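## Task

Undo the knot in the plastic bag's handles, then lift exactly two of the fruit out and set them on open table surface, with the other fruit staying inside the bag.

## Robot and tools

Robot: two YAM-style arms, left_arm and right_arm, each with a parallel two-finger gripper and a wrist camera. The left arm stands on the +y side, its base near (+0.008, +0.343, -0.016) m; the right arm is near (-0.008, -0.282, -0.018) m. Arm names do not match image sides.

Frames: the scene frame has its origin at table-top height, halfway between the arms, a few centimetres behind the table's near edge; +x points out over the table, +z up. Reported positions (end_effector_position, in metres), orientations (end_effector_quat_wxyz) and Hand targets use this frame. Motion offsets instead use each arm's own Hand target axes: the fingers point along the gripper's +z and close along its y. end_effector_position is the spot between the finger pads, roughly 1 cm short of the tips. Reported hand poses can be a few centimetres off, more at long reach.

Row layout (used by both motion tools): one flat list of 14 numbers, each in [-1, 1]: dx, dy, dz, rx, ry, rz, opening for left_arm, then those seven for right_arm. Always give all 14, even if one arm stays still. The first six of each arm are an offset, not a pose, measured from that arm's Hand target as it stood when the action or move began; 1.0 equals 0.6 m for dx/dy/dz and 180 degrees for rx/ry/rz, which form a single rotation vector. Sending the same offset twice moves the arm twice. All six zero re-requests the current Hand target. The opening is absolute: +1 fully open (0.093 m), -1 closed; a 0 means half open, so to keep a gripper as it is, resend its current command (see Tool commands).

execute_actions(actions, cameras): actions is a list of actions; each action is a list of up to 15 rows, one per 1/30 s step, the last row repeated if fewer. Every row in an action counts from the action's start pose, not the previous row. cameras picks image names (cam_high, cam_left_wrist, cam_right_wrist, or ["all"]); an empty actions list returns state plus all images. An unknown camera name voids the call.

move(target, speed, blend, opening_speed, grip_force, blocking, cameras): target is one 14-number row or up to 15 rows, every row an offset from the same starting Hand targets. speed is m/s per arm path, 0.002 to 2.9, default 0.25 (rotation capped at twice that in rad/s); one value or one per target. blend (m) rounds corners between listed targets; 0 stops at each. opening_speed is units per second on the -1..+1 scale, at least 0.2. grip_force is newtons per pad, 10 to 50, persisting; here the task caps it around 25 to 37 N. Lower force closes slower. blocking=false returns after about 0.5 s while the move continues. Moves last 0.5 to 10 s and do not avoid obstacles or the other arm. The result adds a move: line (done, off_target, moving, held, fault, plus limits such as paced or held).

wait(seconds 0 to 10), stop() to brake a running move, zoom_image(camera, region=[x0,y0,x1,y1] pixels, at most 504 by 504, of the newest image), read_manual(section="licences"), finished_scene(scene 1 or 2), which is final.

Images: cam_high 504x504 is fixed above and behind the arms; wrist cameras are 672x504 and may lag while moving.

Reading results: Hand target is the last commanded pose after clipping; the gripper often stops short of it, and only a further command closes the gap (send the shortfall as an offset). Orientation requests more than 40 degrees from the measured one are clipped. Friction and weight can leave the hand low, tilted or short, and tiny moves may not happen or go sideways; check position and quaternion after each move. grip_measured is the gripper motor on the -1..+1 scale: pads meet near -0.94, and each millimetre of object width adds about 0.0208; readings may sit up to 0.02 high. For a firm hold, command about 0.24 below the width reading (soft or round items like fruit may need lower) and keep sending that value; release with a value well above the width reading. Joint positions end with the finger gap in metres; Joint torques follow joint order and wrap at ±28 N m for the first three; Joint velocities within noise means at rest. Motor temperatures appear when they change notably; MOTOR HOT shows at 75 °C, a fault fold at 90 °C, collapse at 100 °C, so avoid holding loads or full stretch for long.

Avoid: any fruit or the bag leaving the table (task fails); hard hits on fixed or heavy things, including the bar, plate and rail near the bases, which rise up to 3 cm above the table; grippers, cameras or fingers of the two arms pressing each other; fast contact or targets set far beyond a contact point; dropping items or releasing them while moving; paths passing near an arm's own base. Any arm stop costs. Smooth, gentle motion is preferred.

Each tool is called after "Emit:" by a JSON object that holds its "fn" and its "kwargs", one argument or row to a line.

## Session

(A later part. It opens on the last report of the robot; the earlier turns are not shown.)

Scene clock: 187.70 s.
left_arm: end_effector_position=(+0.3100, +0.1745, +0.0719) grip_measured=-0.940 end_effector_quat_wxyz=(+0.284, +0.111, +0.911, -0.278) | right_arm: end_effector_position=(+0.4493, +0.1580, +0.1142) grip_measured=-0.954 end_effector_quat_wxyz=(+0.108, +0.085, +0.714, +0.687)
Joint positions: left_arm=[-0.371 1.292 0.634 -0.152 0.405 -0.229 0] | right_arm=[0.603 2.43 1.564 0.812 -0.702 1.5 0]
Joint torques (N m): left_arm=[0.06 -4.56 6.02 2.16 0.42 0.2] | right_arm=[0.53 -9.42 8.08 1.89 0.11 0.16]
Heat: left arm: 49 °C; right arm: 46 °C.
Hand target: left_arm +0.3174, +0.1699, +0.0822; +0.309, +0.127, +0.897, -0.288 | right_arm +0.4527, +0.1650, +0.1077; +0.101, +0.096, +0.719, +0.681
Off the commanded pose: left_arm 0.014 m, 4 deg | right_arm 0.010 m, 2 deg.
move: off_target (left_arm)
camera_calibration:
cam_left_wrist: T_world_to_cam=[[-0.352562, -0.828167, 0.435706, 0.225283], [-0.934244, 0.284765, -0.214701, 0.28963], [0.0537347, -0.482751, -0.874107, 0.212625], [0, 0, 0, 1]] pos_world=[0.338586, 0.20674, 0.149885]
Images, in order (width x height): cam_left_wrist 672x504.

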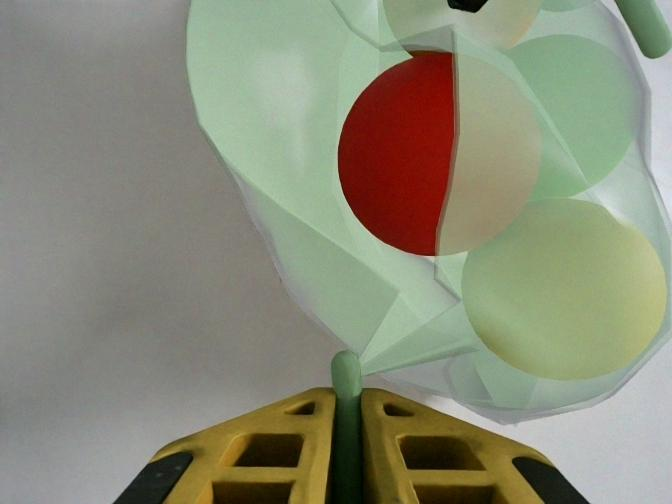

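Emit:
{"fn": "move", "kwargs": {
  "target": [
    [0,0,0,0,0,0,-1,0,0,0,0,0,0,-1],
    [0,0,0,0,0,0,-1,0,0,0,0,0,0,-0.2],
    [0,0,0,0,0,0,-1,0,0.02,-0.1,0,0,0,-0.2],
    [0,0,0,0,0,0,-1,0,0.1,-0.3,0,0,0,-0.2]
  ],
  "cameras": ["cam_left_wrist","cam_high"],
  "speed": 0.12
}}

Emit:
{"fn": "zoom_image", "kwargs": {
  "camera": "cam_high",
  "region": [170, 130, 350, 310]
}}

Scene clock: 192.80 s.
left_arm: end_effector_position=(+0.3102, +0.1741, +0.0724) grip_measured=-0.940 end_effector_quat_wxyz=(+0.285, +0.111, +0.910, -0.279) | right_arm: end_effector_position=(+0.4117, -0.0053, +0.1637) grip_measured=-0.202 end_effector_quat_wxyz=(+0.104, +0.110, +0.718, +0.679)
Joint positions: left_arm=[-0.371 1.292 0.634 -0.15 0.408 -0.229 0] | right_arm=[0.316 1.962 1.032 0.82 -0.957 1.483 0.035]
Joint torques (N m): left_arm=[0.16 -4.46 6.09 2.2 0.43 0.18] | right_arm=[-0.01 -11.11 4.89 1.78 -0.28 -0.02]
Heat: left arm: 48 °C; right arm: 46 °C.
Hand target: left_arm +0.3174, +0.1699, +0.0822; +0.309, +0.127, +0.897, -0.288 | right_arm +0.4031, -0.0046, +0.1768; +0.101, +0.096, +0.719, +0.681
Off the commanded pose: left_arm 0.013 m, 4 deg | right_arm 0.016 m, 2 deg.
move: off_target (left_arm, right_arm)
camera_calibration:
cam_left_wrist: T_world_to_cam=[[-0.354557, -0.82661, 0.437041, 0.225011], [-0.933447, 0.285692, -0.216925, 0.289679], [0.0544533, -0.484867, -0.872891, 0.212838], [0, 0, 0, 1]] pos_world=[0.33859, 0.206436, 0.150284]
Images, in order (width x height): cam_high 504x504, cam_left_wrist 672x504.

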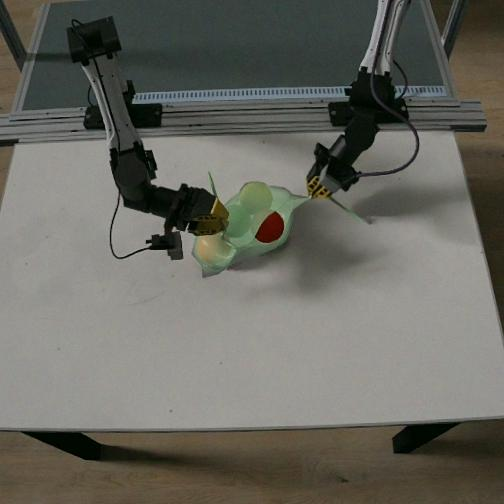

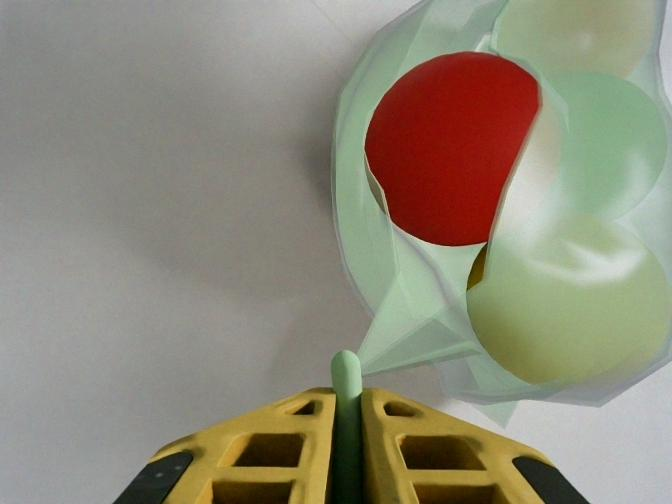

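Scaled by 2.800 from the camera's 504x504 image, which has a finer 720x720 frame.

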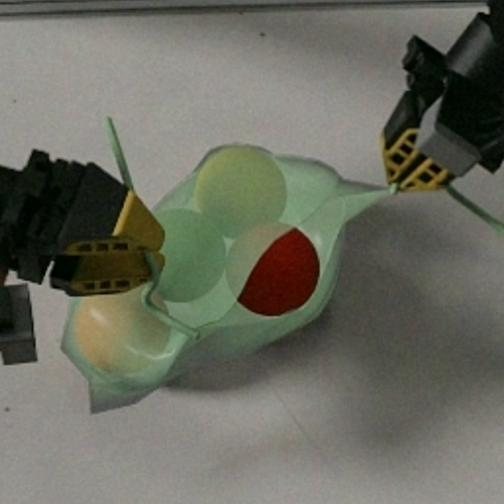

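Emit:
{"fn": "move", "kwargs": {
  "target": [
    [0,0,0,0,0,0,-1,0,-0.13,0,0,0,0,0.3],
    [0,0,0,0,0,0,-1,0,-0.13,-0.25,0,0,0,0.3],
    [0,0,0,0,0,0,-1,0.05,0.1,-0.28,0,0,0,0.9]
  ],
  "cameras": ["cam_left_wrist","cam_high","cam_right_wrist"],
  "speed": 0.12
}}

Emit:
{"fn": "zoom_image", "kwargs": {
  "camera": "cam_high",
  "region": [150, 130, 330, 310]
}}

Scene clock: 199.60 s.
left_arm: end_effector_position=(+0.3118, +0.1721, +0.0755) grip_measured=-0.940 end_effector_quat_wxyz=(+0.290, +0.115, +0.906, -0.285) | right_arm: end_effector_position=(+0.3320, -0.1549, +0.2254) grip_measured=+0.898 end_effector_quat_wxyz=(+0.090, +0.118, +0.718, +0.680)
Joint positions: left_arm=[-0.369 1.292 0.634 -0.134 0.421 -0.228 0] | right_arm=[-0.1 1.465 0.828 0.283 -1.372 1.256 0.088]
Joint torques (N m): left_arm=[-0.01 -4.37 5.97 2.05 0.31 0.16] | right_arm=[-0.49 -7.19 8.24 1.4 -0.45 0]
Heat: left arm: 48 °C; right arm: 45 °C.
Hand target: left_arm +0.3174, +0.1699, +0.0822; +0.309, +0.127, +0.897, -0.288 | right_arm +0.3280, -0.1544, +0.2449; +0.101, +0.096, +0.719, +0.681
Off the commanded pose: left_arm 0.009 m, 3 deg | right_arm 0.020 m, 3 deg.
move: off_target (left_arm, right_arm); target 3's new opening was sent with right_arm's hand 0.019 m and 3 deg from that target
camera_calibration:
cam_left_wrist: T_world_to_cam=[[-0.366278, -0.817859, 0.443788, 0.224169], [-0.928468, 0.289689, -0.232436, 0.291412], [0.0615389, -0.497179, -0.865463, 0.213787], [0, 0, 0, 1]] pos_world=[0.339519, 0.205209, 0.153276]
cam_right_wrist: T_world_to_cam=[[-0.0353769, -0.0409209, -0.998536, 0.228327], [-0.989282, -0.140201, 0.0407947, 0.335154], [-0.141665, 0.989277, -0.0355225, 0.296299], [0, 0, 0, 1]] pos_world=[0.381615, -0.236789, 0.224846]

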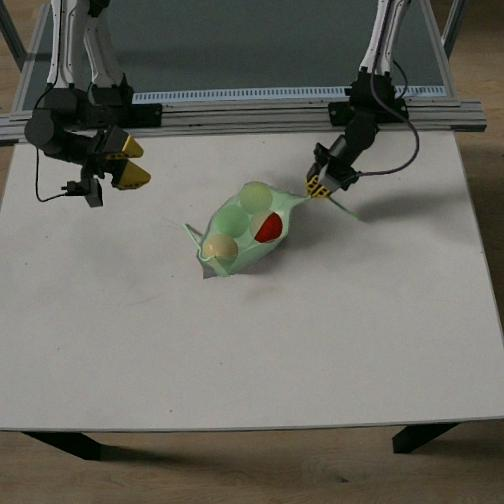

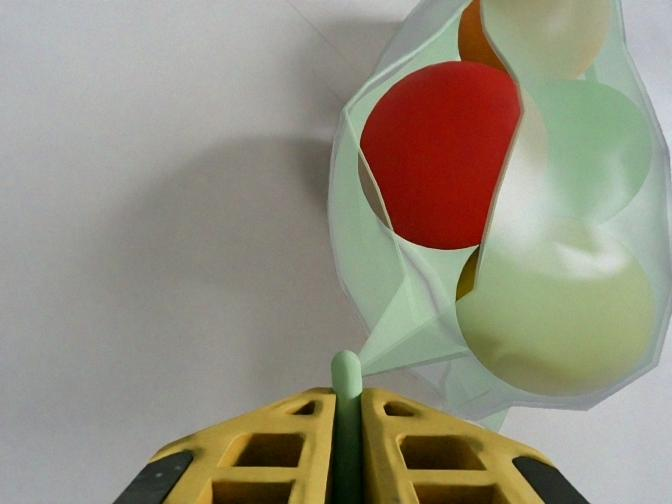

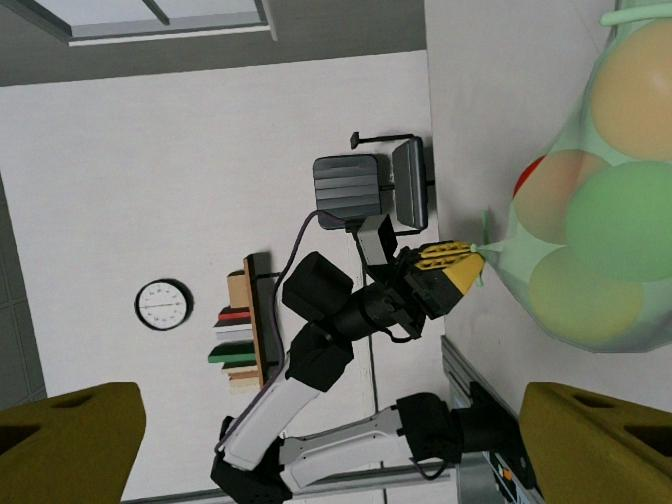

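Scaled by 2.800 from the camera's 504x504 image, which has a finer 720x720 frame.

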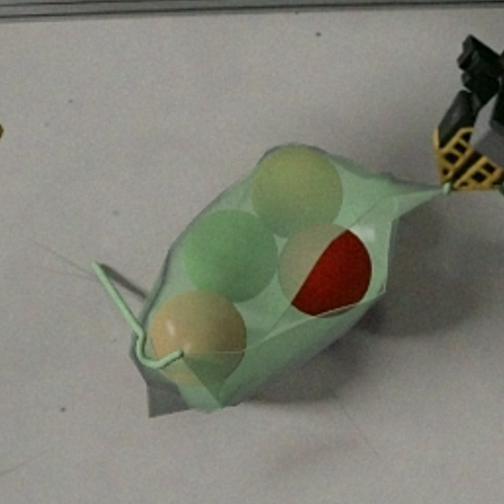

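Emit:
{"fn": "move", "kwargs": {
  "target": [
    [0,0,0,0,0,0,-1,0.0275,0.005,0.096,0.3955,0.1766,-0.2987,1],
    [0,0,0,0,0,0,-1,0.077,-0.106,0.373,0.3955,0.1766,-0.2987,1]
  ],
  "cameras": ["cam_left_wrist","cam_high","cam_right_wrist"],
  "speed": 0.2
}}

Scene clock: 206.63 s.
left_arm: end_effector_position=(+0.3118, +0.1721, +0.0755) grip_measured=-0.940 end_effector_quat_wxyz=(+0.290, +0.115, +0.906, -0.285) | right_arm: end_effector_position=(+0.3451, +0.0726, +0.1695) grip_measured=+1.000 end_effector_quat_wxyz=(+0.136, -0.352, +0.924, +0.061)
Joint positions: left_arm=[-0.369 1.292 0.634 -0.134 0.421 -0.228 0] | right_arm=[0.798 2.378 2.632 -1.534 0.004 0.06 0.093]
Joint torques (N m): left_arm=[0.16 -4.33 5.97 2.04 0.3 0.17] | right_arm=[-0.31 -8.98 6.79 0.74 0.13 0.25]
Heat: left arm: 47 °C; right arm: 44 °C.
Hand target: left_arm +0.3174, +0.1699, +0.0822; +0.309, +0.127, +0.897, -0.288 | right_arm +0.3453, +0.0698, +0.1693; +0.122, -0.347, +0.929, +0.046
Off the commanded pose: left_arm 0.009 m, 3 deg | right_arm 0.003 m, 2 deg.
joint sent to its limit (right arm) — joint 4 (wrist pitch), lower limit. The joint targets are off in position, not in orientation.
move: off_target (left_arm)
camera_calibration:
cam_left_wrist: T_world_to_cam=[[-0.366278, -0.817859, 0.443788, 0.224169], [-0.928468, 0.289689, -0.232436, 0.291412], [0.0615389, -0.497179, -0.865463, 0.213787], [0, 0, 0, 1]] pos_world=[0.339519, 0.205209, 0.153276]
cam_right_wrist: T_world_to_cam=[[0.676424, -0.736113, -0.0242509, -0.178061], [-0.727006, -0.672605, 0.138078, 0.314016], [-0.117952, -0.0757685, -0.990124, 0.302021], [0, 0, 0, 1]] pos_world=[0.384361, 0.103019, 0.251361]

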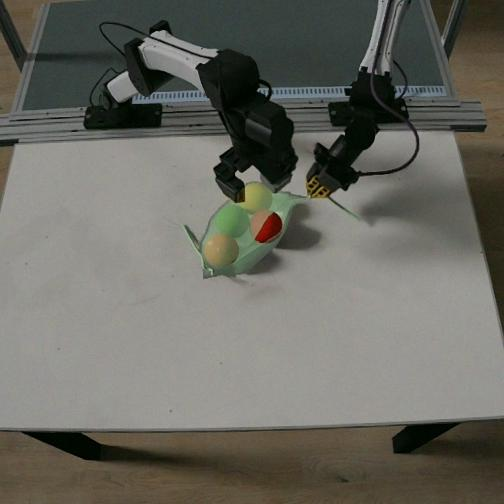

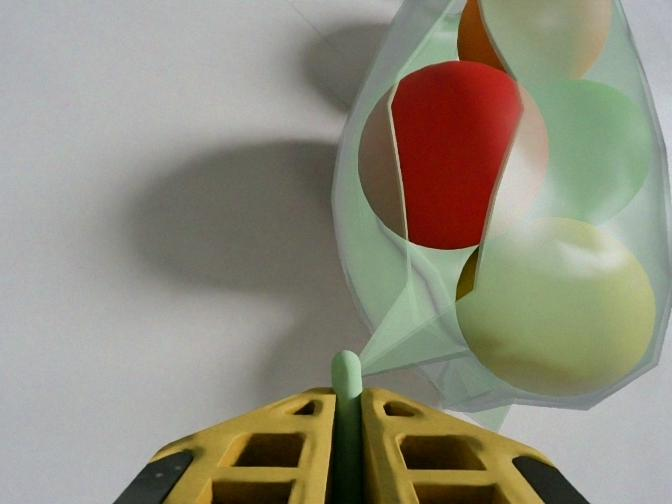

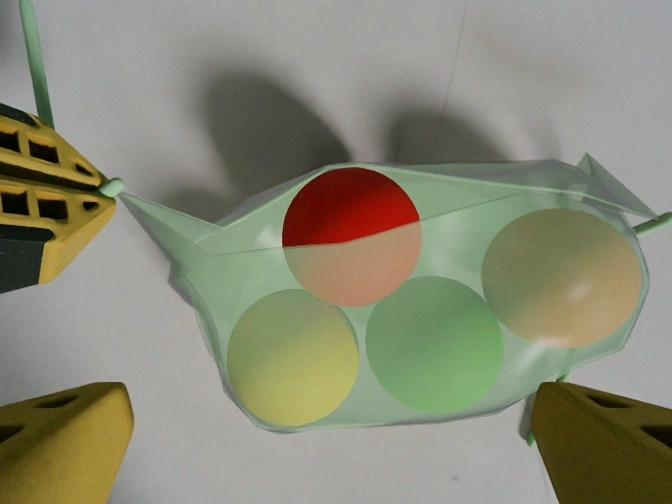

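Emit:
{"fn": "move", "kwargs": {
  "target": [
    [0,0,0,0,0,0,-1,-0.034,-0.009,0.055,0,0,0,1],
    [0,0,0,0,0,0,-1,-0.010,-0.009,0.145,0,0,0,1]
  ],
  "cameras": ["cam_left_wrist","cam_right_wrist"],
  "speed": 0.1,
  "blend": [0.01,0]
}}

Scene clock: 208.83 s.
left_arm: end_effector_position=(+0.3120, +0.1725, +0.0755) grip_measured=-0.940 end_effector_quat_wxyz=(+0.290, +0.114, +0.906, -0.285) | right_arm: end_effector_position=(+0.3655, +0.0833, +0.0622) grip_measured=+1.000 end_effector_quat_wxyz=(+0.092, -0.348, +0.932, +0.040)
Joint positions: left_arm=[-0.368 1.292 0.634 -0.134 0.421 -0.228 0] | right_arm=[0.784 2.476 2.385 -1.287 0.004 0.061 0.093]
Joint torques (N m): left_arm=[-0.05 -4.34 6 2.05 0.3 0.17] | right_arm=[-0.23 -14.86 4.82 1.03 0.12 0.15]
Heat: left arm: 47 °C; right arm: 44 °C.
Hand target: left_arm +0.3174, +0.1699, +0.0822; +0.309, +0.127, +0.897, -0.288 | right_arm +0.3702, +0.0843, +0.0868; +0.122, -0.347, +0.929, +0.046
Off the commanded pose: left_arm 0.009 m, 3 deg | right_arm 0.025 m, 4 deg.
move: off_target (left_arm, right_arm)
camera_calibration:
cam_left_wrist: T_world_to_cam=[[-0.365145, -0.818269, 0.443965, 0.224321], [-0.928881, 0.288456, -0.232319, 0.29183], [0.0620349, -0.497221, -0.865403, 0.213853], [0, 0, 0, 1]] pos_world=[0.339719, 0.205707, 0.153276]
cam_right_wrist: T_world_to_cam=[[0.664491, -0.747043, -0.019447, -0.181569], [-0.723227, -0.649422, 0.234932, 0.341485], [-0.188134, -0.142046, -0.971817, 0.228948], [0, 0, 0, 1]] pos_world=[0.410695, 0.118649, 0.138739]
Images, in order (width x height): cam_left_wrist 672x504, cam_right_wrist 672x504.

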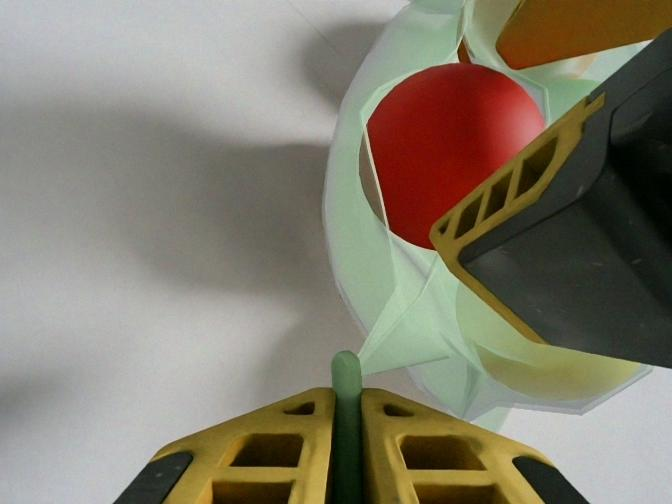

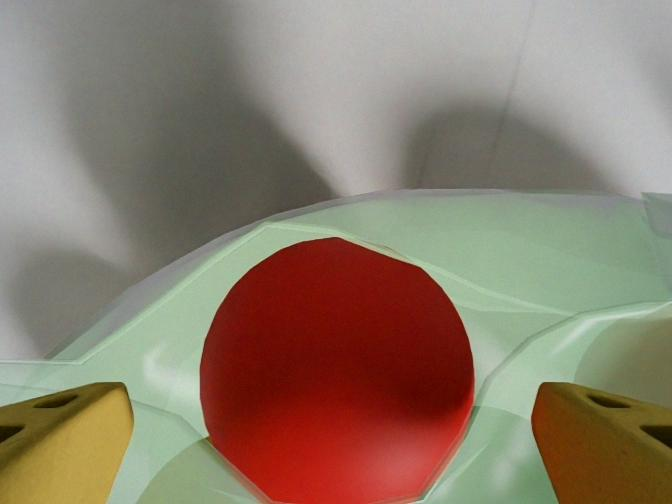

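Emit:
{"fn": "move", "kwargs": {
  "target": [
    [0,0,0,0,0,0,-1,0.003,0,0.034,0,0,0,1],
    [0,0,0,0,0,0,-1,0.003,0,0.034,0,0,0,0.2]
  ],
  "cameras": ["cam_left_wrist","cam_right_wrist"],
  "speed": 0.06,
  "opening_speed": 1.0
}}

Scene clock: 211.80 s.
left_arm: end_effector_position=(+0.3120, +0.1725, +0.0755) grip_measured=-0.940 end_effector_quat_wxyz=(+0.290, +0.114, +0.906, -0.285) | right_arm: end_effector_position=(+0.3686, +0.0853, +0.0436) grip_measured=+0.349 end_effector_quat_wxyz=(+0.094, -0.347, +0.932, +0.041)
Joint positions: left_arm=[-0.368 1.292 0.634 -0.134 0.421 -0.228 0] | right_arm=[0.782 2.476 2.31 -1.206 0.004 0.061 0.062]
Joint torques (N m): left_arm=[-0.2 -4.31 5.98 2.05 0.32 0.17] | right_arm=[-0.31 -14.79 4.85 1.05 0.12 0.08]
Motor temperatures (°C): left_arm=[26 36 47 44 25 26 30] | right_arm=[25 44 41 43 27 24 27]
Heat: left arm: 47 °C; right arm: 44 °C.
Hand target: left_arm +0.3174, +0.1699, +0.0822; +0.309, +0.127, +0.897, -0.288 | right_arm +0.3728, +0.0867, +0.0667; +0.122, -0.347, +0.929, +0.046
Off the commanded pose: left_arm 0.009 m, 3 deg | right_arm 0.023 m, 3 deg.
move: off_target (left_arm, right_arm); target 2's new opening was sent with right_arm's hand 0.024 m and 3 deg from that target
camera_calibration:
cam_left_wrist: T_world_to_cam=[[-0.365145, -0.818269, 0.443965, 0.224321], [-0.928881, 0.288456, -0.232319, 0.29183], [0.0620349, -0.497221, -0.865403, 0.213853], [0, 0, 0, 1]] pos_world=[0.339719, 0.205707, 0.153276]
cam_right_wrist: T_world_to_cam=[[0.663451, -0.747961, -0.0196465, -0.182091], [-0.725163, -0.649254, 0.229363, 0.350342], [-0.18431, -0.137924, -0.973143, 0.210117], [0, 0, 0, 1]] pos_world=[0.41359, 0.120244, 0.120541]
Images, in order (width x height): cam_left_wrist 672x504, cam_right_wrist 672x504.

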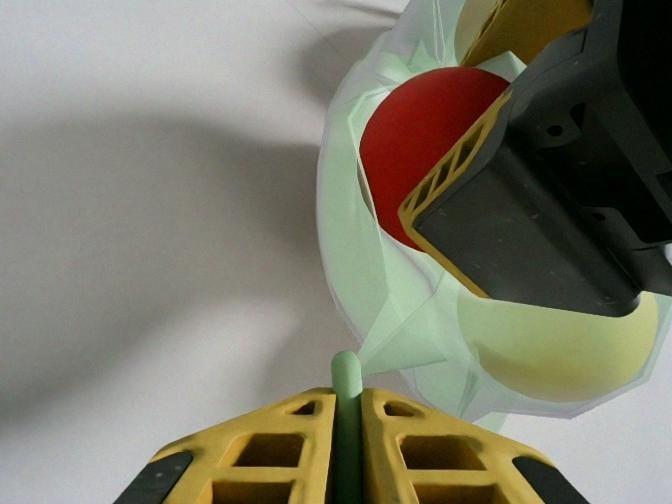

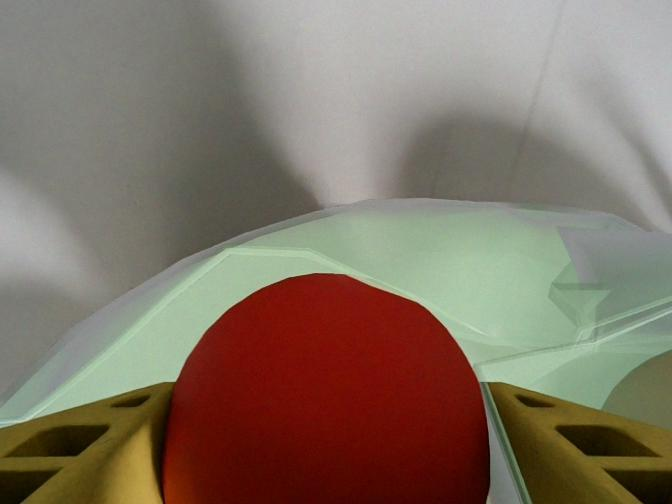

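Emit:
{"fn": "move", "kwargs": {
  "target": [0,0,0,0,0,0,-1,-0.047,0,-0.177,0,0,0,0.2],
  "cameras": ["cam_left_wrist","cam_right_wrist","cam_high"],
  "speed": 0.08
}}

Scene clock: 213.90 s.
left_arm: end_effector_position=(+0.3118, +0.1696, +0.0768) grip_measured=-0.940 end_effector_quat_wxyz=(+0.292, +0.118, +0.904, -0.288) | right_arm: end_effector_position=(+0.3714, +0.0944, +0.1511) grip_measured=+0.349 end_effector_quat_wxyz=(+0.161, -0.347, +0.921, +0.072)
Joint positions: left_arm=[-0.376 1.292 0.634 -0.127 0.423 -0.228 0] | right_arm=[0.792 2.537 2.836 -1.523 0.004 0.061 0.062]
Joint torques (N m): left_arm=[-0.08 -4.36 6.06 2.02 0.3 0.16] | right_arm=[-0.35 -13.48 6.93 0.92 0.1 0.12]
Heat: left arm: 47 °C; right arm: 44 °C.
Hand target: left_arm +0.3174, +0.1699, +0.0822; +0.309, +0.127, +0.897, -0.288 | right_arm +0.3727, +0.0865, +0.1766; +0.122, -0.347, +0.929, +0.046
Off the commanded pose: left_arm 0.008 m, 2 deg | right_arm 0.027 m, 5 deg.
elbow stopped short (right arm): the move would have taken joint 3 (elbow) straighter than the controller allows.
move: off_target (right_arm)
camera_calibration:
cam_left_wrist: T_world_to_cam=[[-0.375237, -0.813414, 0.444471, 0.223514], [-0.924737, 0.295548, -0.239818, 0.290853], [0.0637091, -0.501008, -0.863095, 0.213491], [0, 0, 0, 1]] pos_world=[0.339232, 0.202809, 0.154669]
cam_right_wrist: T_world_to_cam=[[0.672388, -0.73972, -0.0266386, -0.178025], [-0.735949, -0.671945, 0.0828846, 0.361882], [-0.079211, -0.0361259, -0.996203, 0.271338], [0, 0, 0, 1]] pos_world=[0.407522, 0.121278, 0.235571]

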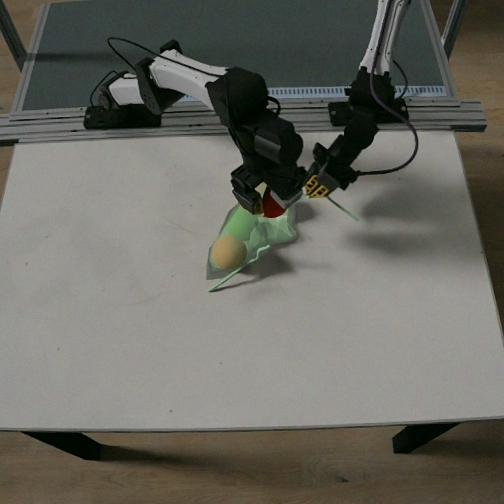

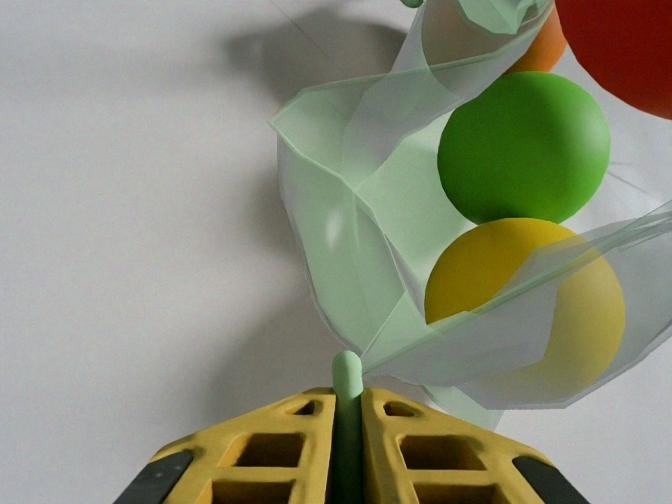

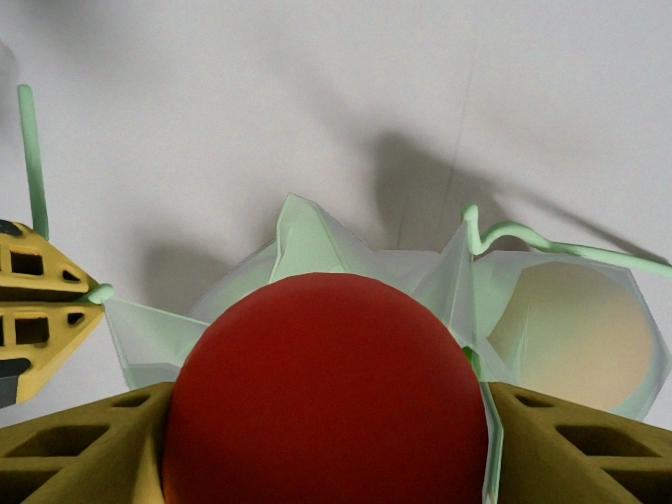

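Emit:
{"fn": "move", "kwargs": {
  "target": [
    [0,0,0,0,0,0,-1,-0.164,-0.01,0.122,0,0,0,0.2],
    [0,0,0,0,0,0,-1,-0.14,-0.01,0.205,0,0,0,0.2]
  ],
  "cameras": ["cam_right_wrist","cam_high"],
  "speed": [0.12,0.08]
}}

Scene clock: 219.13 s.
left_arm: end_effector_position=(+0.3131, +0.1719, +0.0767) grip_measured=-0.940 end_effector_quat_wxyz=(+0.293, +0.115, +0.905, -0.287) | right_arm: end_effector_position=(+0.4540, +0.1495, +0.0763) grip_measured=+0.349 end_effector_quat_wxyz=(+0.261, -0.331, +0.900, +0.109)
Joint positions: left_arm=[-0.368 1.292 0.634 -0.127 0.423 -0.228 0] | right_arm=[0.761 2.752 2.836 -1.089 0.004 0.045 0.062]
Joint torques (N m): left_arm=[-0.25 -4.44 6.04 2 0.32 0.19] | right_arm=[-0.47 -10.76 7.84 1.95 0.01 -0.01]
Heat: left arm: 47 °C; right arm: 45 °C.
Hand target: left_arm +0.3174, +0.1699, +0.0822; +0.309, +0.127, +0.897, -0.288 | right_arm +0.4618, +0.1561, +0.0795; +0.122, -0.347, +0.929, +0.046
Off the commanded pose: left_arm 0.007 m, 2 deg | right_arm 0.011 m, 18 deg.
elbow stopped short (right arm): the move would have taken joint 3 (elbow) straighter than the controller allows.
move: off_target (right_arm)
camera_calibration:
cam_right_wrist: T_world_to_cam=[[0.664028, -0.747196, -0.0276518, -0.189793], [-0.743066, -0.655341, -0.135575, 0.48331], [0.0831796, 0.110573, -0.990381, 0.109275], [0, 0, 0, 1]] pos_world=[0.47607, 0.162838, 0.168501]
Images, in order (width x height): cam_high 504x504, cam_right_wrist 672x504.

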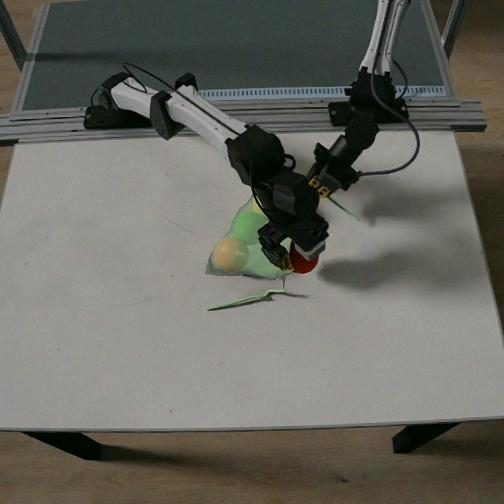

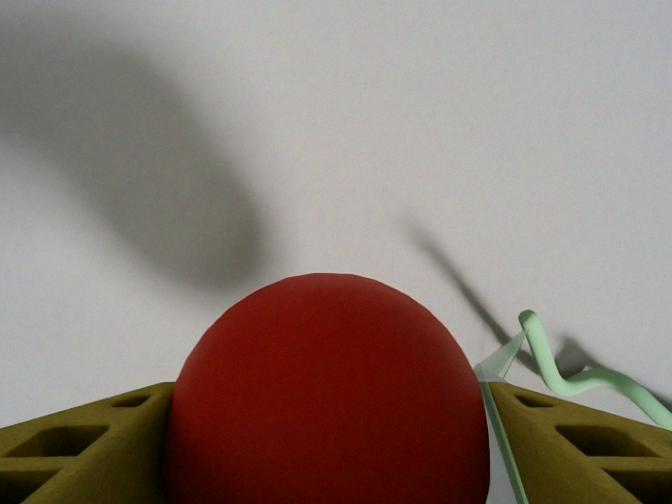

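Emit:
{"fn": "move", "kwargs": {
  "target": [0,0,0,0,0,0,-1,0.014,0,0.05,0,0,0,0.2],
  "cameras": ["cam_right_wrist","cam_left_wrist","cam_high"],
  "speed": 0.06
}}

Emit:
{"fn": "zoom_image", "kwargs": {
  "camera": "cam_high",
  "region": [190, 170, 350, 330]
}}

Scene clock: 222.73 s.
left_arm: end_effector_position=(+0.3131, +0.1719, +0.0767) grip_measured=-0.940 end_effector_quat_wxyz=(+0.293, +0.115, +0.905, -0.287) | right_arm: end_effector_position=(+0.4539, +0.1496, +0.0481) grip_measured=+0.349 end_effector_quat_wxyz=(+0.243, -0.333, +0.905, +0.102)
Joint positions: left_arm=[-0.368 1.292 0.634 -0.127 0.423 -0.228 0] | right_arm=[0.761 2.8 2.836 -1.081 0.004 0.045 0.062]
Joint torques (N m): left_arm=[-0.03 -4.33 5.98 2 0.31 0.17] | right_arm=[-0.43 -10.61 7.88 1.88 0.01 0.01]
Heat: left arm: 47 °C; right arm: 45 °C.
Hand target: left_arm +0.3174, +0.1699, +0.0822; +0.309, +0.127, +0.897, -0.288 | right_arm +0.4616, +0.1559, +0.0483; +0.122, -0.347, +0.929, +0.046
Off the commanded pose: left_arm 0.007 m, 2 deg | right_arm 0.010 m, 16 deg.
elbow stopped short (right arm): the move would have taken joint 3 (elbow) straighter than the controller allows.
move: off_target (right_arm)
camera_calibration:
cam_left_wrist: T_world_to_cam=[[-0.369068, -0.816344, 0.444265, 0.224533], [-0.926943, 0.288563, -0.23981, 0.293201], [0.0675688, -0.500315, -0.863203, 0.213285], [0, 0, 0, 1]] pos_world=[0.340237, 0.205399, 0.154669]
cam_right_wrist: T_world_to_cam=[[0.663297, -0.747883, -0.0266224, -0.190065], [-0.746393, -0.658562, -0.0958887, 0.479606], [0.054181, 0.0834734, -0.995036, 0.0987615], [0, 0, 0, 1]] pos_world=[0.478693, 0.165459, 0.1392]

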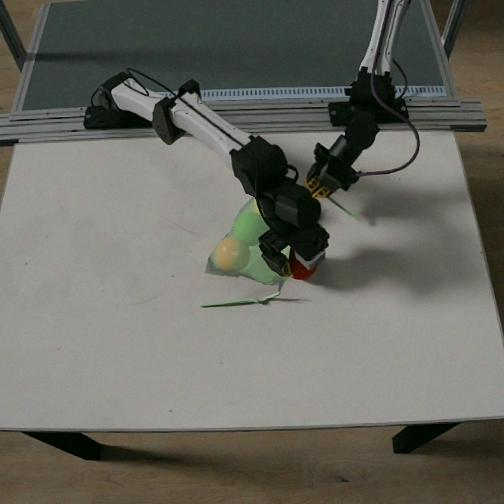

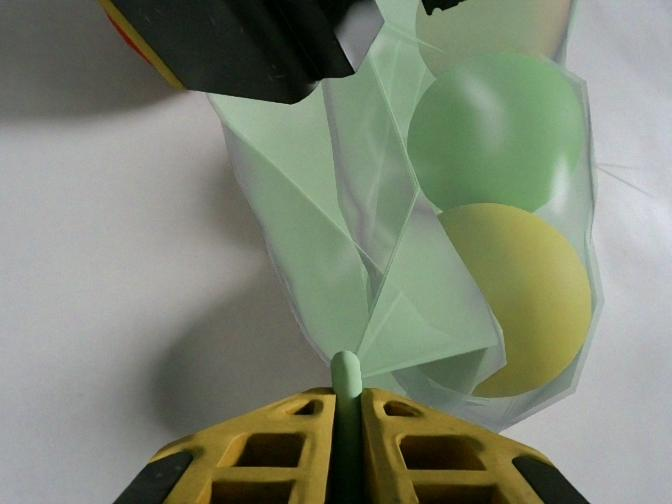

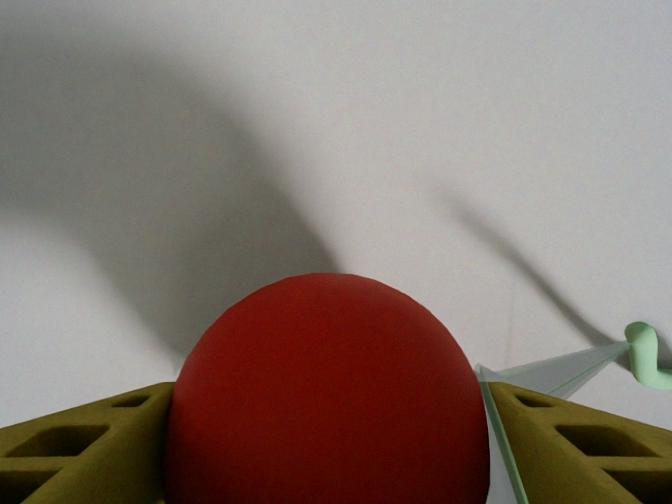

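Scaled by 3.150 from the camera's 504x504 image, which has a finer 720x720 frame.

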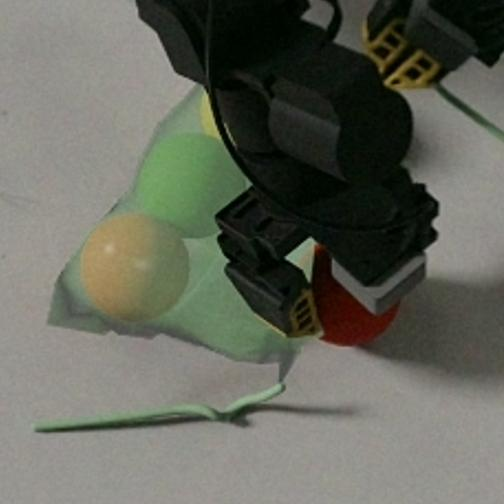

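Emit:
{"fn": "move", "kwargs": {
  "target": [
    [0,0,0,0,0,0,-1,0.002,0,0.007,0,0,0,0.2],
    [0,0,0,0,0,0,-1,0.002,0,0.007,0,0,0,0.75]
  ],
  "opening_speed": 0.25,
  "speed": 0.05,
  "cameras": ["cam_right_wrist"]
}}

Emit:
{"fn": "move", "kwargs": {
  "target": [
    [0,0,0,0,0,0,-1,-0.012,0,-0.045,0,0,0,1],
    [0,0,0,0,0,0,-1,0.06,0,-0.19,0,0,0,1]
  ],
  "speed": [0.05,0.12],
  "cameras": ["cam_right_wrist","cam_left_wrist"]
}}

Scene clock: 229.23 s.
left_arm: end_effector_position=(+0.3131, +0.1719, +0.0767) grip_measured=-0.940 end_effector_quat_wxyz=(+0.293, +0.115, +0.905, -0.287) | right_arm: end_effector_position=(+0.4547, +0.1504, +0.0470) grip_measured=+0.747 end_effector_quat_wxyz=(+0.245, -0.333, +0.905, +0.102)
Joint positions: left_arm=[-0.368 1.292 0.634 -0.127 0.423 -0.228 0] | right_arm=[0.761 2.803 2.836 -1.075 0.004 0.045 0.081]
Joint torques (N m): left_arm=[-0.2 -4.33 5.94 1.99 0.28 0.17] | right_arm=[-0.4 -10.28 7.83 1.83 0.01 0]
Heat: left arm: 47 °C; right arm: 46 °C.
Hand target: left_arm +0.3174, +0.1699, +0.0822; +0.309, +0.127, +0.897, -0.288 | right_arm +0.4615, +0.1559, +0.0440; +0.122, -0.347, +0.929, +0.046
Off the commanded pose: left_arm 0.007 m, 2 deg | right_arm 0.009 m, 16 deg.
elbow stopped short (right arm): the move would have taken joint 3 (elbow) straighter than the controller allows.
move: off_target (right_arm); target 2's new opening was sent with right_arm's hand 0.009 m and 16 deg from that target
camera_calibration:
cam_right_wrist: T_world_to_cam=[[0.663352, -0.74783, -0.0267345, -0.190064], [-0.74618, -0.658353, -0.0989281, 0.480624], [0.0563806, 0.085573, -0.994735, 0.0961403], [0, 0, 0, 1]] pos_world=[0.479291, 0.166058, 0.1381]
Images, in order (width x height): cam_right_wrist 672x504.

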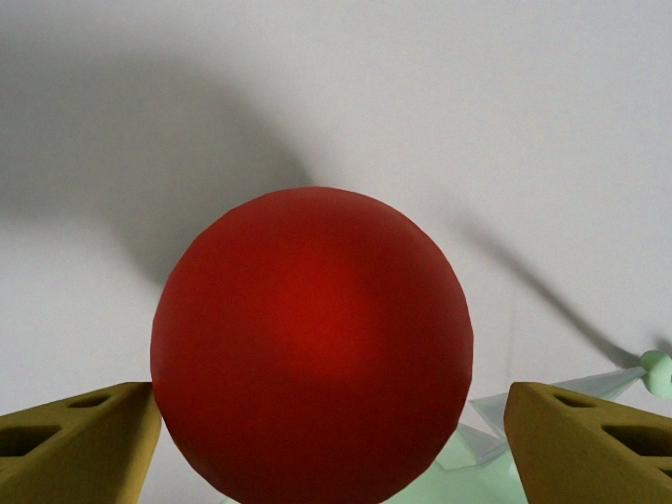

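Scene clock: 234.70 s.
left_arm: end_effector_position=(+0.3131, +0.1719, +0.0767) grip_measured=-0.940 end_effector_quat_wxyz=(+0.293, +0.115, +0.905, -0.287) | right_arm: end_effector_position=(+0.4173, +0.1150, +0.1044) grip_measured=+1.000 end_effector_quat_wxyz=(+0.196, -0.338, +0.917, +0.082)
Joint positions: left_arm=[-0.368 1.292 0.634 -0.127 0.423 -0.228 0] | right_arm=[0.761 2.657 2.836 -1.328 0.004 0.045 0.093]
Joint torques (N m): left_arm=[-0.13 -4.27 5.83 2 0.29 0.15] | right_arm=[0.06 -16.12 7.39 1.02 0.06 0.05]
Heat: left arm: 46 °C; right arm: 47 °C.
Hand target: left_arm +0.3174, +0.1699, +0.0822; +0.309, +0.127, +0.897, -0.288 | right_arm +0.4130, +0.1136, +0.1447; +0.122, -0.347, +0.929, +0.046
Off the commanded pose: left_arm 0.007 m, 2 deg | right_arm 0.041 m, 10 deg.
elbow stopped short (right arm): the move would have taken joint 3 (elbow) straighter than the controller allows.
move: off_target (right_arm)
camera_calibration:
cam_left_wrist: T_world_to_cam=[[-0.369068, -0.816344, 0.444265, 0.224533], [-0.926943, 0.288563, -0.23981, 0.293201], [0.0675688, -0.500315, -0.863203, 0.213285], [0, 0, 0, 1]] pos_world=[0.340237, 0.205399, 0.154669]
cam_right_wrist: T_world_to_cam=[[0.661597, -0.749485, -0.0236992, -0.189494], [-0.749536, -0.66191, 0.00843245, 0.425705], [-0.0220067, 0.0121845, -0.999684, 0.200136], [0, 0, 0, 1]] pos_world=[0.448854, 0.137317, 0.191992]
Images, in order (width x height): cam_left_wrist 672x504, cam_right_wrist 672x504.

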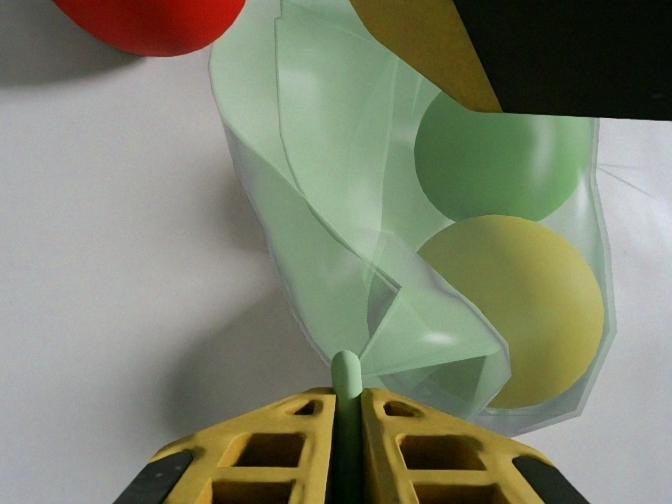

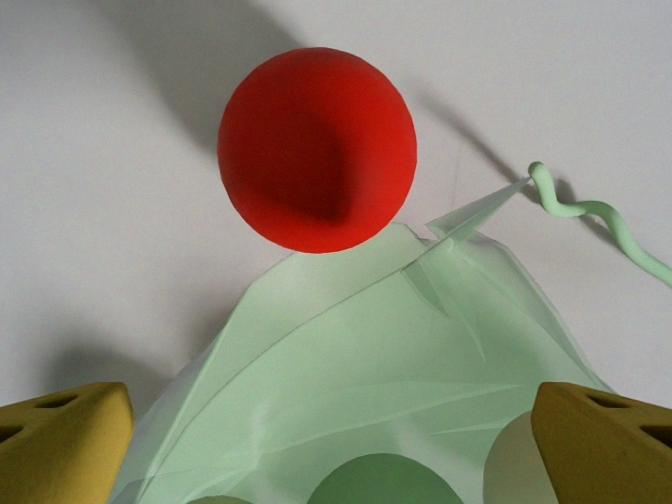

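Emit:
{"fn": "move", "kwargs": {
  "target": [0,0,0,0,0,0,-1,0.116,0.019,-0.083,0,0,0,1],
  "speed": 0.15,
  "cameras": ["cam_right_wrist","cam_left_wrist","cam_high"]
}}

Emit:
{"fn": "zoom_image", "kwargs": {
  "camera": "cam_right_wrist",
  "region": [100, 40, 604, 500]
}}

Scene clock: 236.87 s.
left_arm: end_effector_position=(+0.3131, +0.1719, +0.0767) grip_measured=-0.940 end_effector_quat_wxyz=(+0.293, +0.115, +0.905, -0.287) | right_arm: end_effector_position=(+0.3537, +0.0755, +0.1527) grip_measured=+1.000 end_effector_quat_wxyz=(+0.128, -0.349, +0.927, +0.056)
Joint positions: left_arm=[-0.368 1.292 0.634 -0.127 0.423 -0.228 0] | right_arm=[0.79 2.436 2.672 -1.534 0.005 0.06 0.093]
Joint torques (N m): left_arm=[-0.03 -4.33 5.94 1.99 0.32 0.17] | right_arm=[0.64 -14.38 4.27 0.7 0.14 0.22]
Heat: left arm: 46 °C; right arm: 48 °C.
Hand target: left_arm +0.3174, +0.1699, +0.0822; +0.309, +0.127, +0.897, -0.288 | right_arm +0.3451, +0.0696, +0.1748; +0.122, -0.347, +0.929, +0.046
Off the commanded pose: left_arm 0.007 m, 2 deg | right_arm 0.024 m, 1 deg.
joint sent to its limit (right arm) — joint 4 (wrist pitch), lower limit. The joint targets are off in position, not in orientation.
move: off_target (right_arm)
camera_calibration:
cam_left_wrist: T_world_to_cam=[[-0.369068, -0.816344, 0.444265, 0.224533], [-0.926943, 0.288563, -0.23981, 0.293201], [0.0675688, -0.500315, -0.863203, 0.213285], [0, 0, 0, 1]] pos_world=[0.340237, 0.205399, 0.154669]
cam_right_wrist: T_world_to_cam=[[0.670262, -0.741788, -0.022334, -0.179805], [-0.730418, -0.664715, 0.156983, 0.322313], [-0.131294, -0.0889067, -0.987349, 0.291866], [0, 0, 0, 1]] pos_world=[0.39426, 0.106818, 0.23356]

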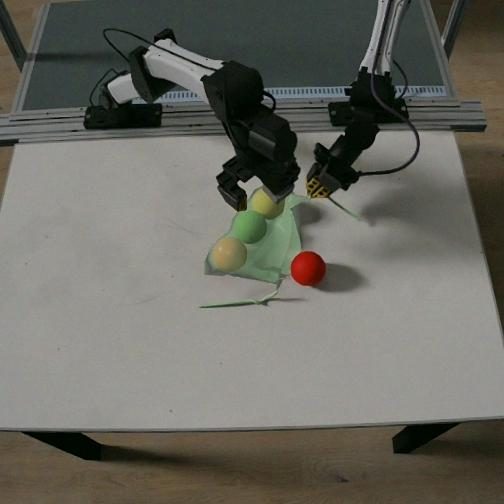

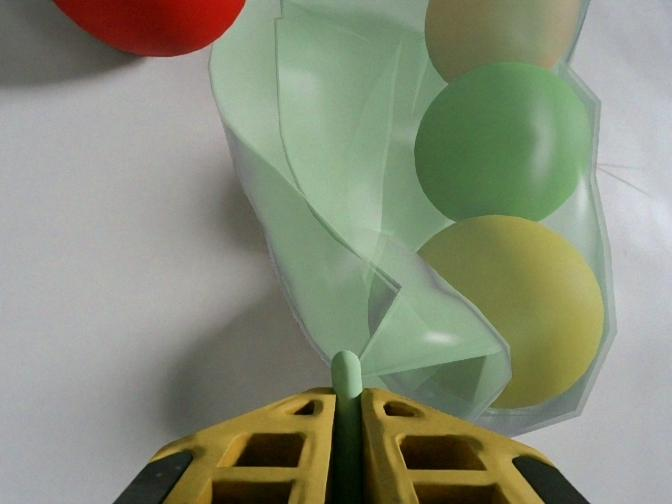

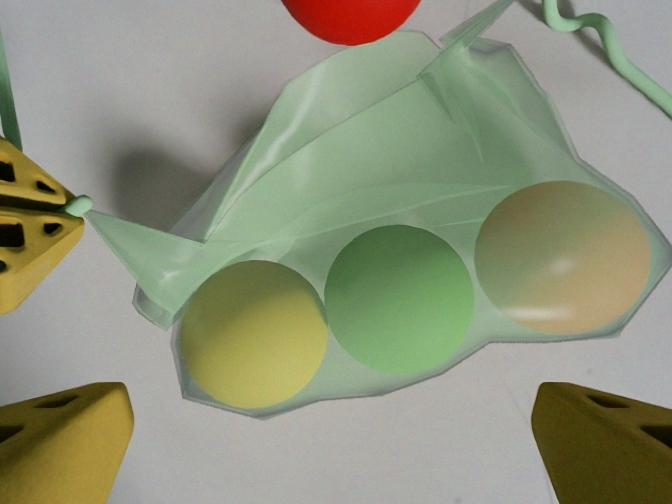

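Scaled by 1.000.

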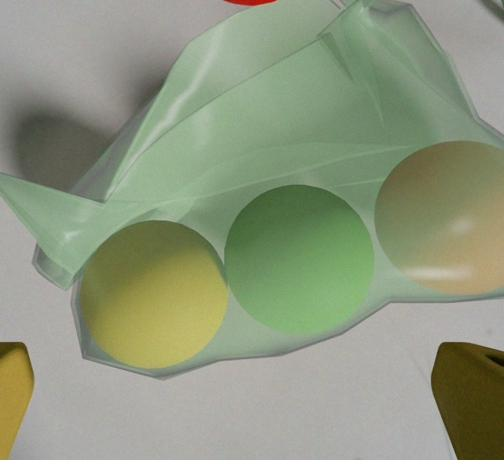

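Emit:
{"fn": "move", "kwargs": {
  "target": [
    [0,0,0,0,0,0,-1,-0.165,-0.23,0.12,0,0,0,-0.2],
    [0,0,0,0,0,0,-1,-0.1575,-0.2157,0.223,0,0,-0.167,-0.2]
  ],
  "speed": 0.15,
  "cameras": ["cam_right_wrist","cam_high"]
}}

Scene clock: 242.07 s.
left_arm: end_effector_position=(+0.3131, +0.1719, +0.0767) grip_measured=-0.940 end_effector_quat_wxyz=(+0.293, +0.115, +0.905, -0.287) | right_arm: end_effector_position=(+0.5209, +0.0456, +0.0716) grip_measured=-0.198 end_effector_quat_wxyz=(+0.261, -0.549, +0.794, +0.010)
Joint positions: left_arm=[-0.368 1.292 0.634 -0.127 0.423 -0.228 0] | right_arm=[0.551 2.752 2.842 -1.141 -0.047 -0.657 0.036]
Joint torques (N m): left_arm=[-0.18 -4.34 6.04 1.98 0.29 0.18] | right_arm=[0.72 -10.4 7.27 1.78 -0.03 0.04]
Heat: left arm: 46 °C; right arm: 48 °C.
Hand target: left_arm +0.3174, +0.1699, +0.0822; +0.309, +0.127, +0.897, -0.288 | right_arm +0.5250, +0.0546, +0.0699; +0.130, -0.576, +0.807, +0.013
Off the commanded pose: left_arm 0.007 m, 2 deg | right_arm 0.010 m, 15 deg.
elbow stopped short (right arm): the move would have taken joint 3 (elbow) straighter than the controller allows.
move: off_target (right_arm)
camera_calibration:
cam_right_wrist: T_world_to_cam=[[0.884035, -0.384275, 0.266111, -0.464074], [-0.394528, -0.918743, -0.0160576, 0.286182], [0.250658, -0.0907929, -0.963809, 0.0305552], [0, 0, 0, 1]] pos_world=[0.515506, 0.0873697, 0.15754]
Images, in order (width x height): cam_high 504x504, cam_right_wrist 672x504.

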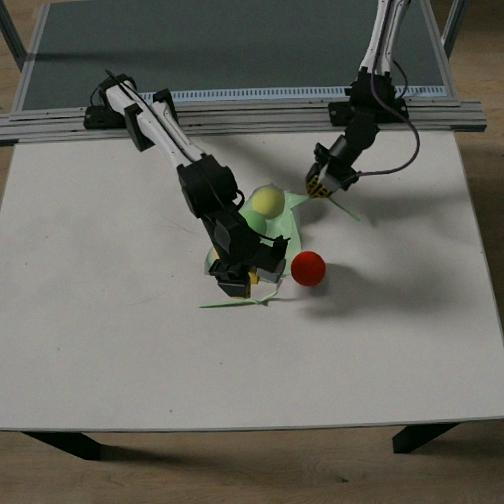

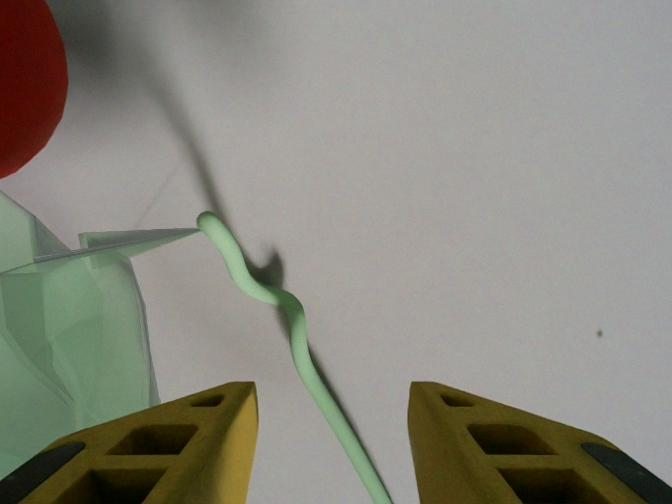

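Emit:
{"fn": "move", "kwargs": {
  "target": [
    [0,0,0,0,0,0,-1,0.015,0.007,0.09,0,0,0,-0.2],
    [0,0,0,0,0,0,-1,0.015,0.007,0.09,0,0,0,-1]
  ],
  "speed": 0.07,
  "cameras": ["cam_right_wrist"]
}}

Scene clock: 245.77 s.
left_arm: end_effector_position=(+0.3131, +0.1719, +0.0767) grip_measured=-0.940 end_effector_quat_wxyz=(+0.293, +0.115, +0.905, -0.287) | right_arm: end_effector_position=(+0.5254, +0.0487, +0.0187) grip_measured=-0.942 end_effector_quat_wxyz=(+0.238, -0.554, +0.798, +0.011)
Joint positions: left_arm=[-0.368 1.292 0.634 -0.127 0.423 -0.228 0] | right_arm=[0.551 2.849 2.842 -1.092 -0.047 -0.661 0]
Joint torques (N m): left_arm=[0.02 -4.33 6.05 1.98 0.3 0.18] | right_arm=[0.7 -10.61 7.39 1.67 -0.01 0.05]
Heat: left arm: 46 °C; right arm: 48 °C.
Hand target: left_arm +0.3174, +0.1699, +0.0822; +0.309, +0.127, +0.897, -0.288 | right_arm +0.5289, +0.0569, +0.0152; +0.130, -0.576, +0.807, +0.013
Off the commanded pose: left_arm 0.007 m, 2 deg | right_arm 0.010 m, 13 deg.
elbow stopped short (right arm): the move would have taken joint 3 (elbow) straighter than the controller allows.
move: off_target (right_arm); target 2's new opening was sent with right_arm's hand 0.010 m and 13 deg from that target
camera_calibration:
cam_right_wrist: T_world_to_cam=[[0.895443, -0.37453, 0.240643, -0.458906], [-0.391162, -0.920018, 0.023638, 0.28747], [0.212543, -0.115297, -0.970326, 0.0000525639], [0, 0, 0, 1]] pos_world=[0.52336, 0.0926098, 0.103688]
Images, in order (width x height): cam_right_wrist 672x504.

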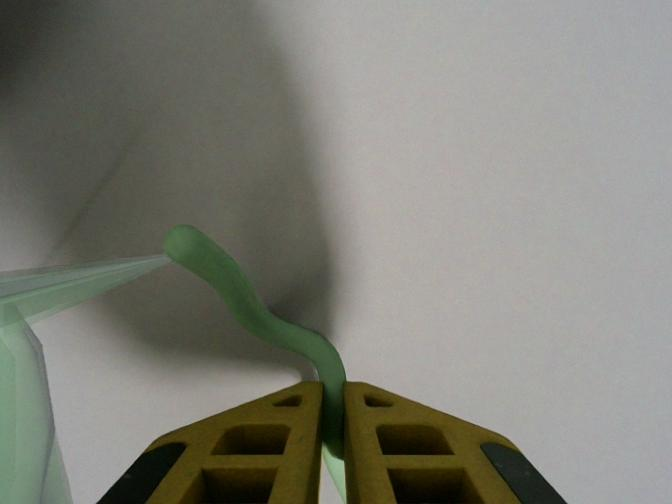

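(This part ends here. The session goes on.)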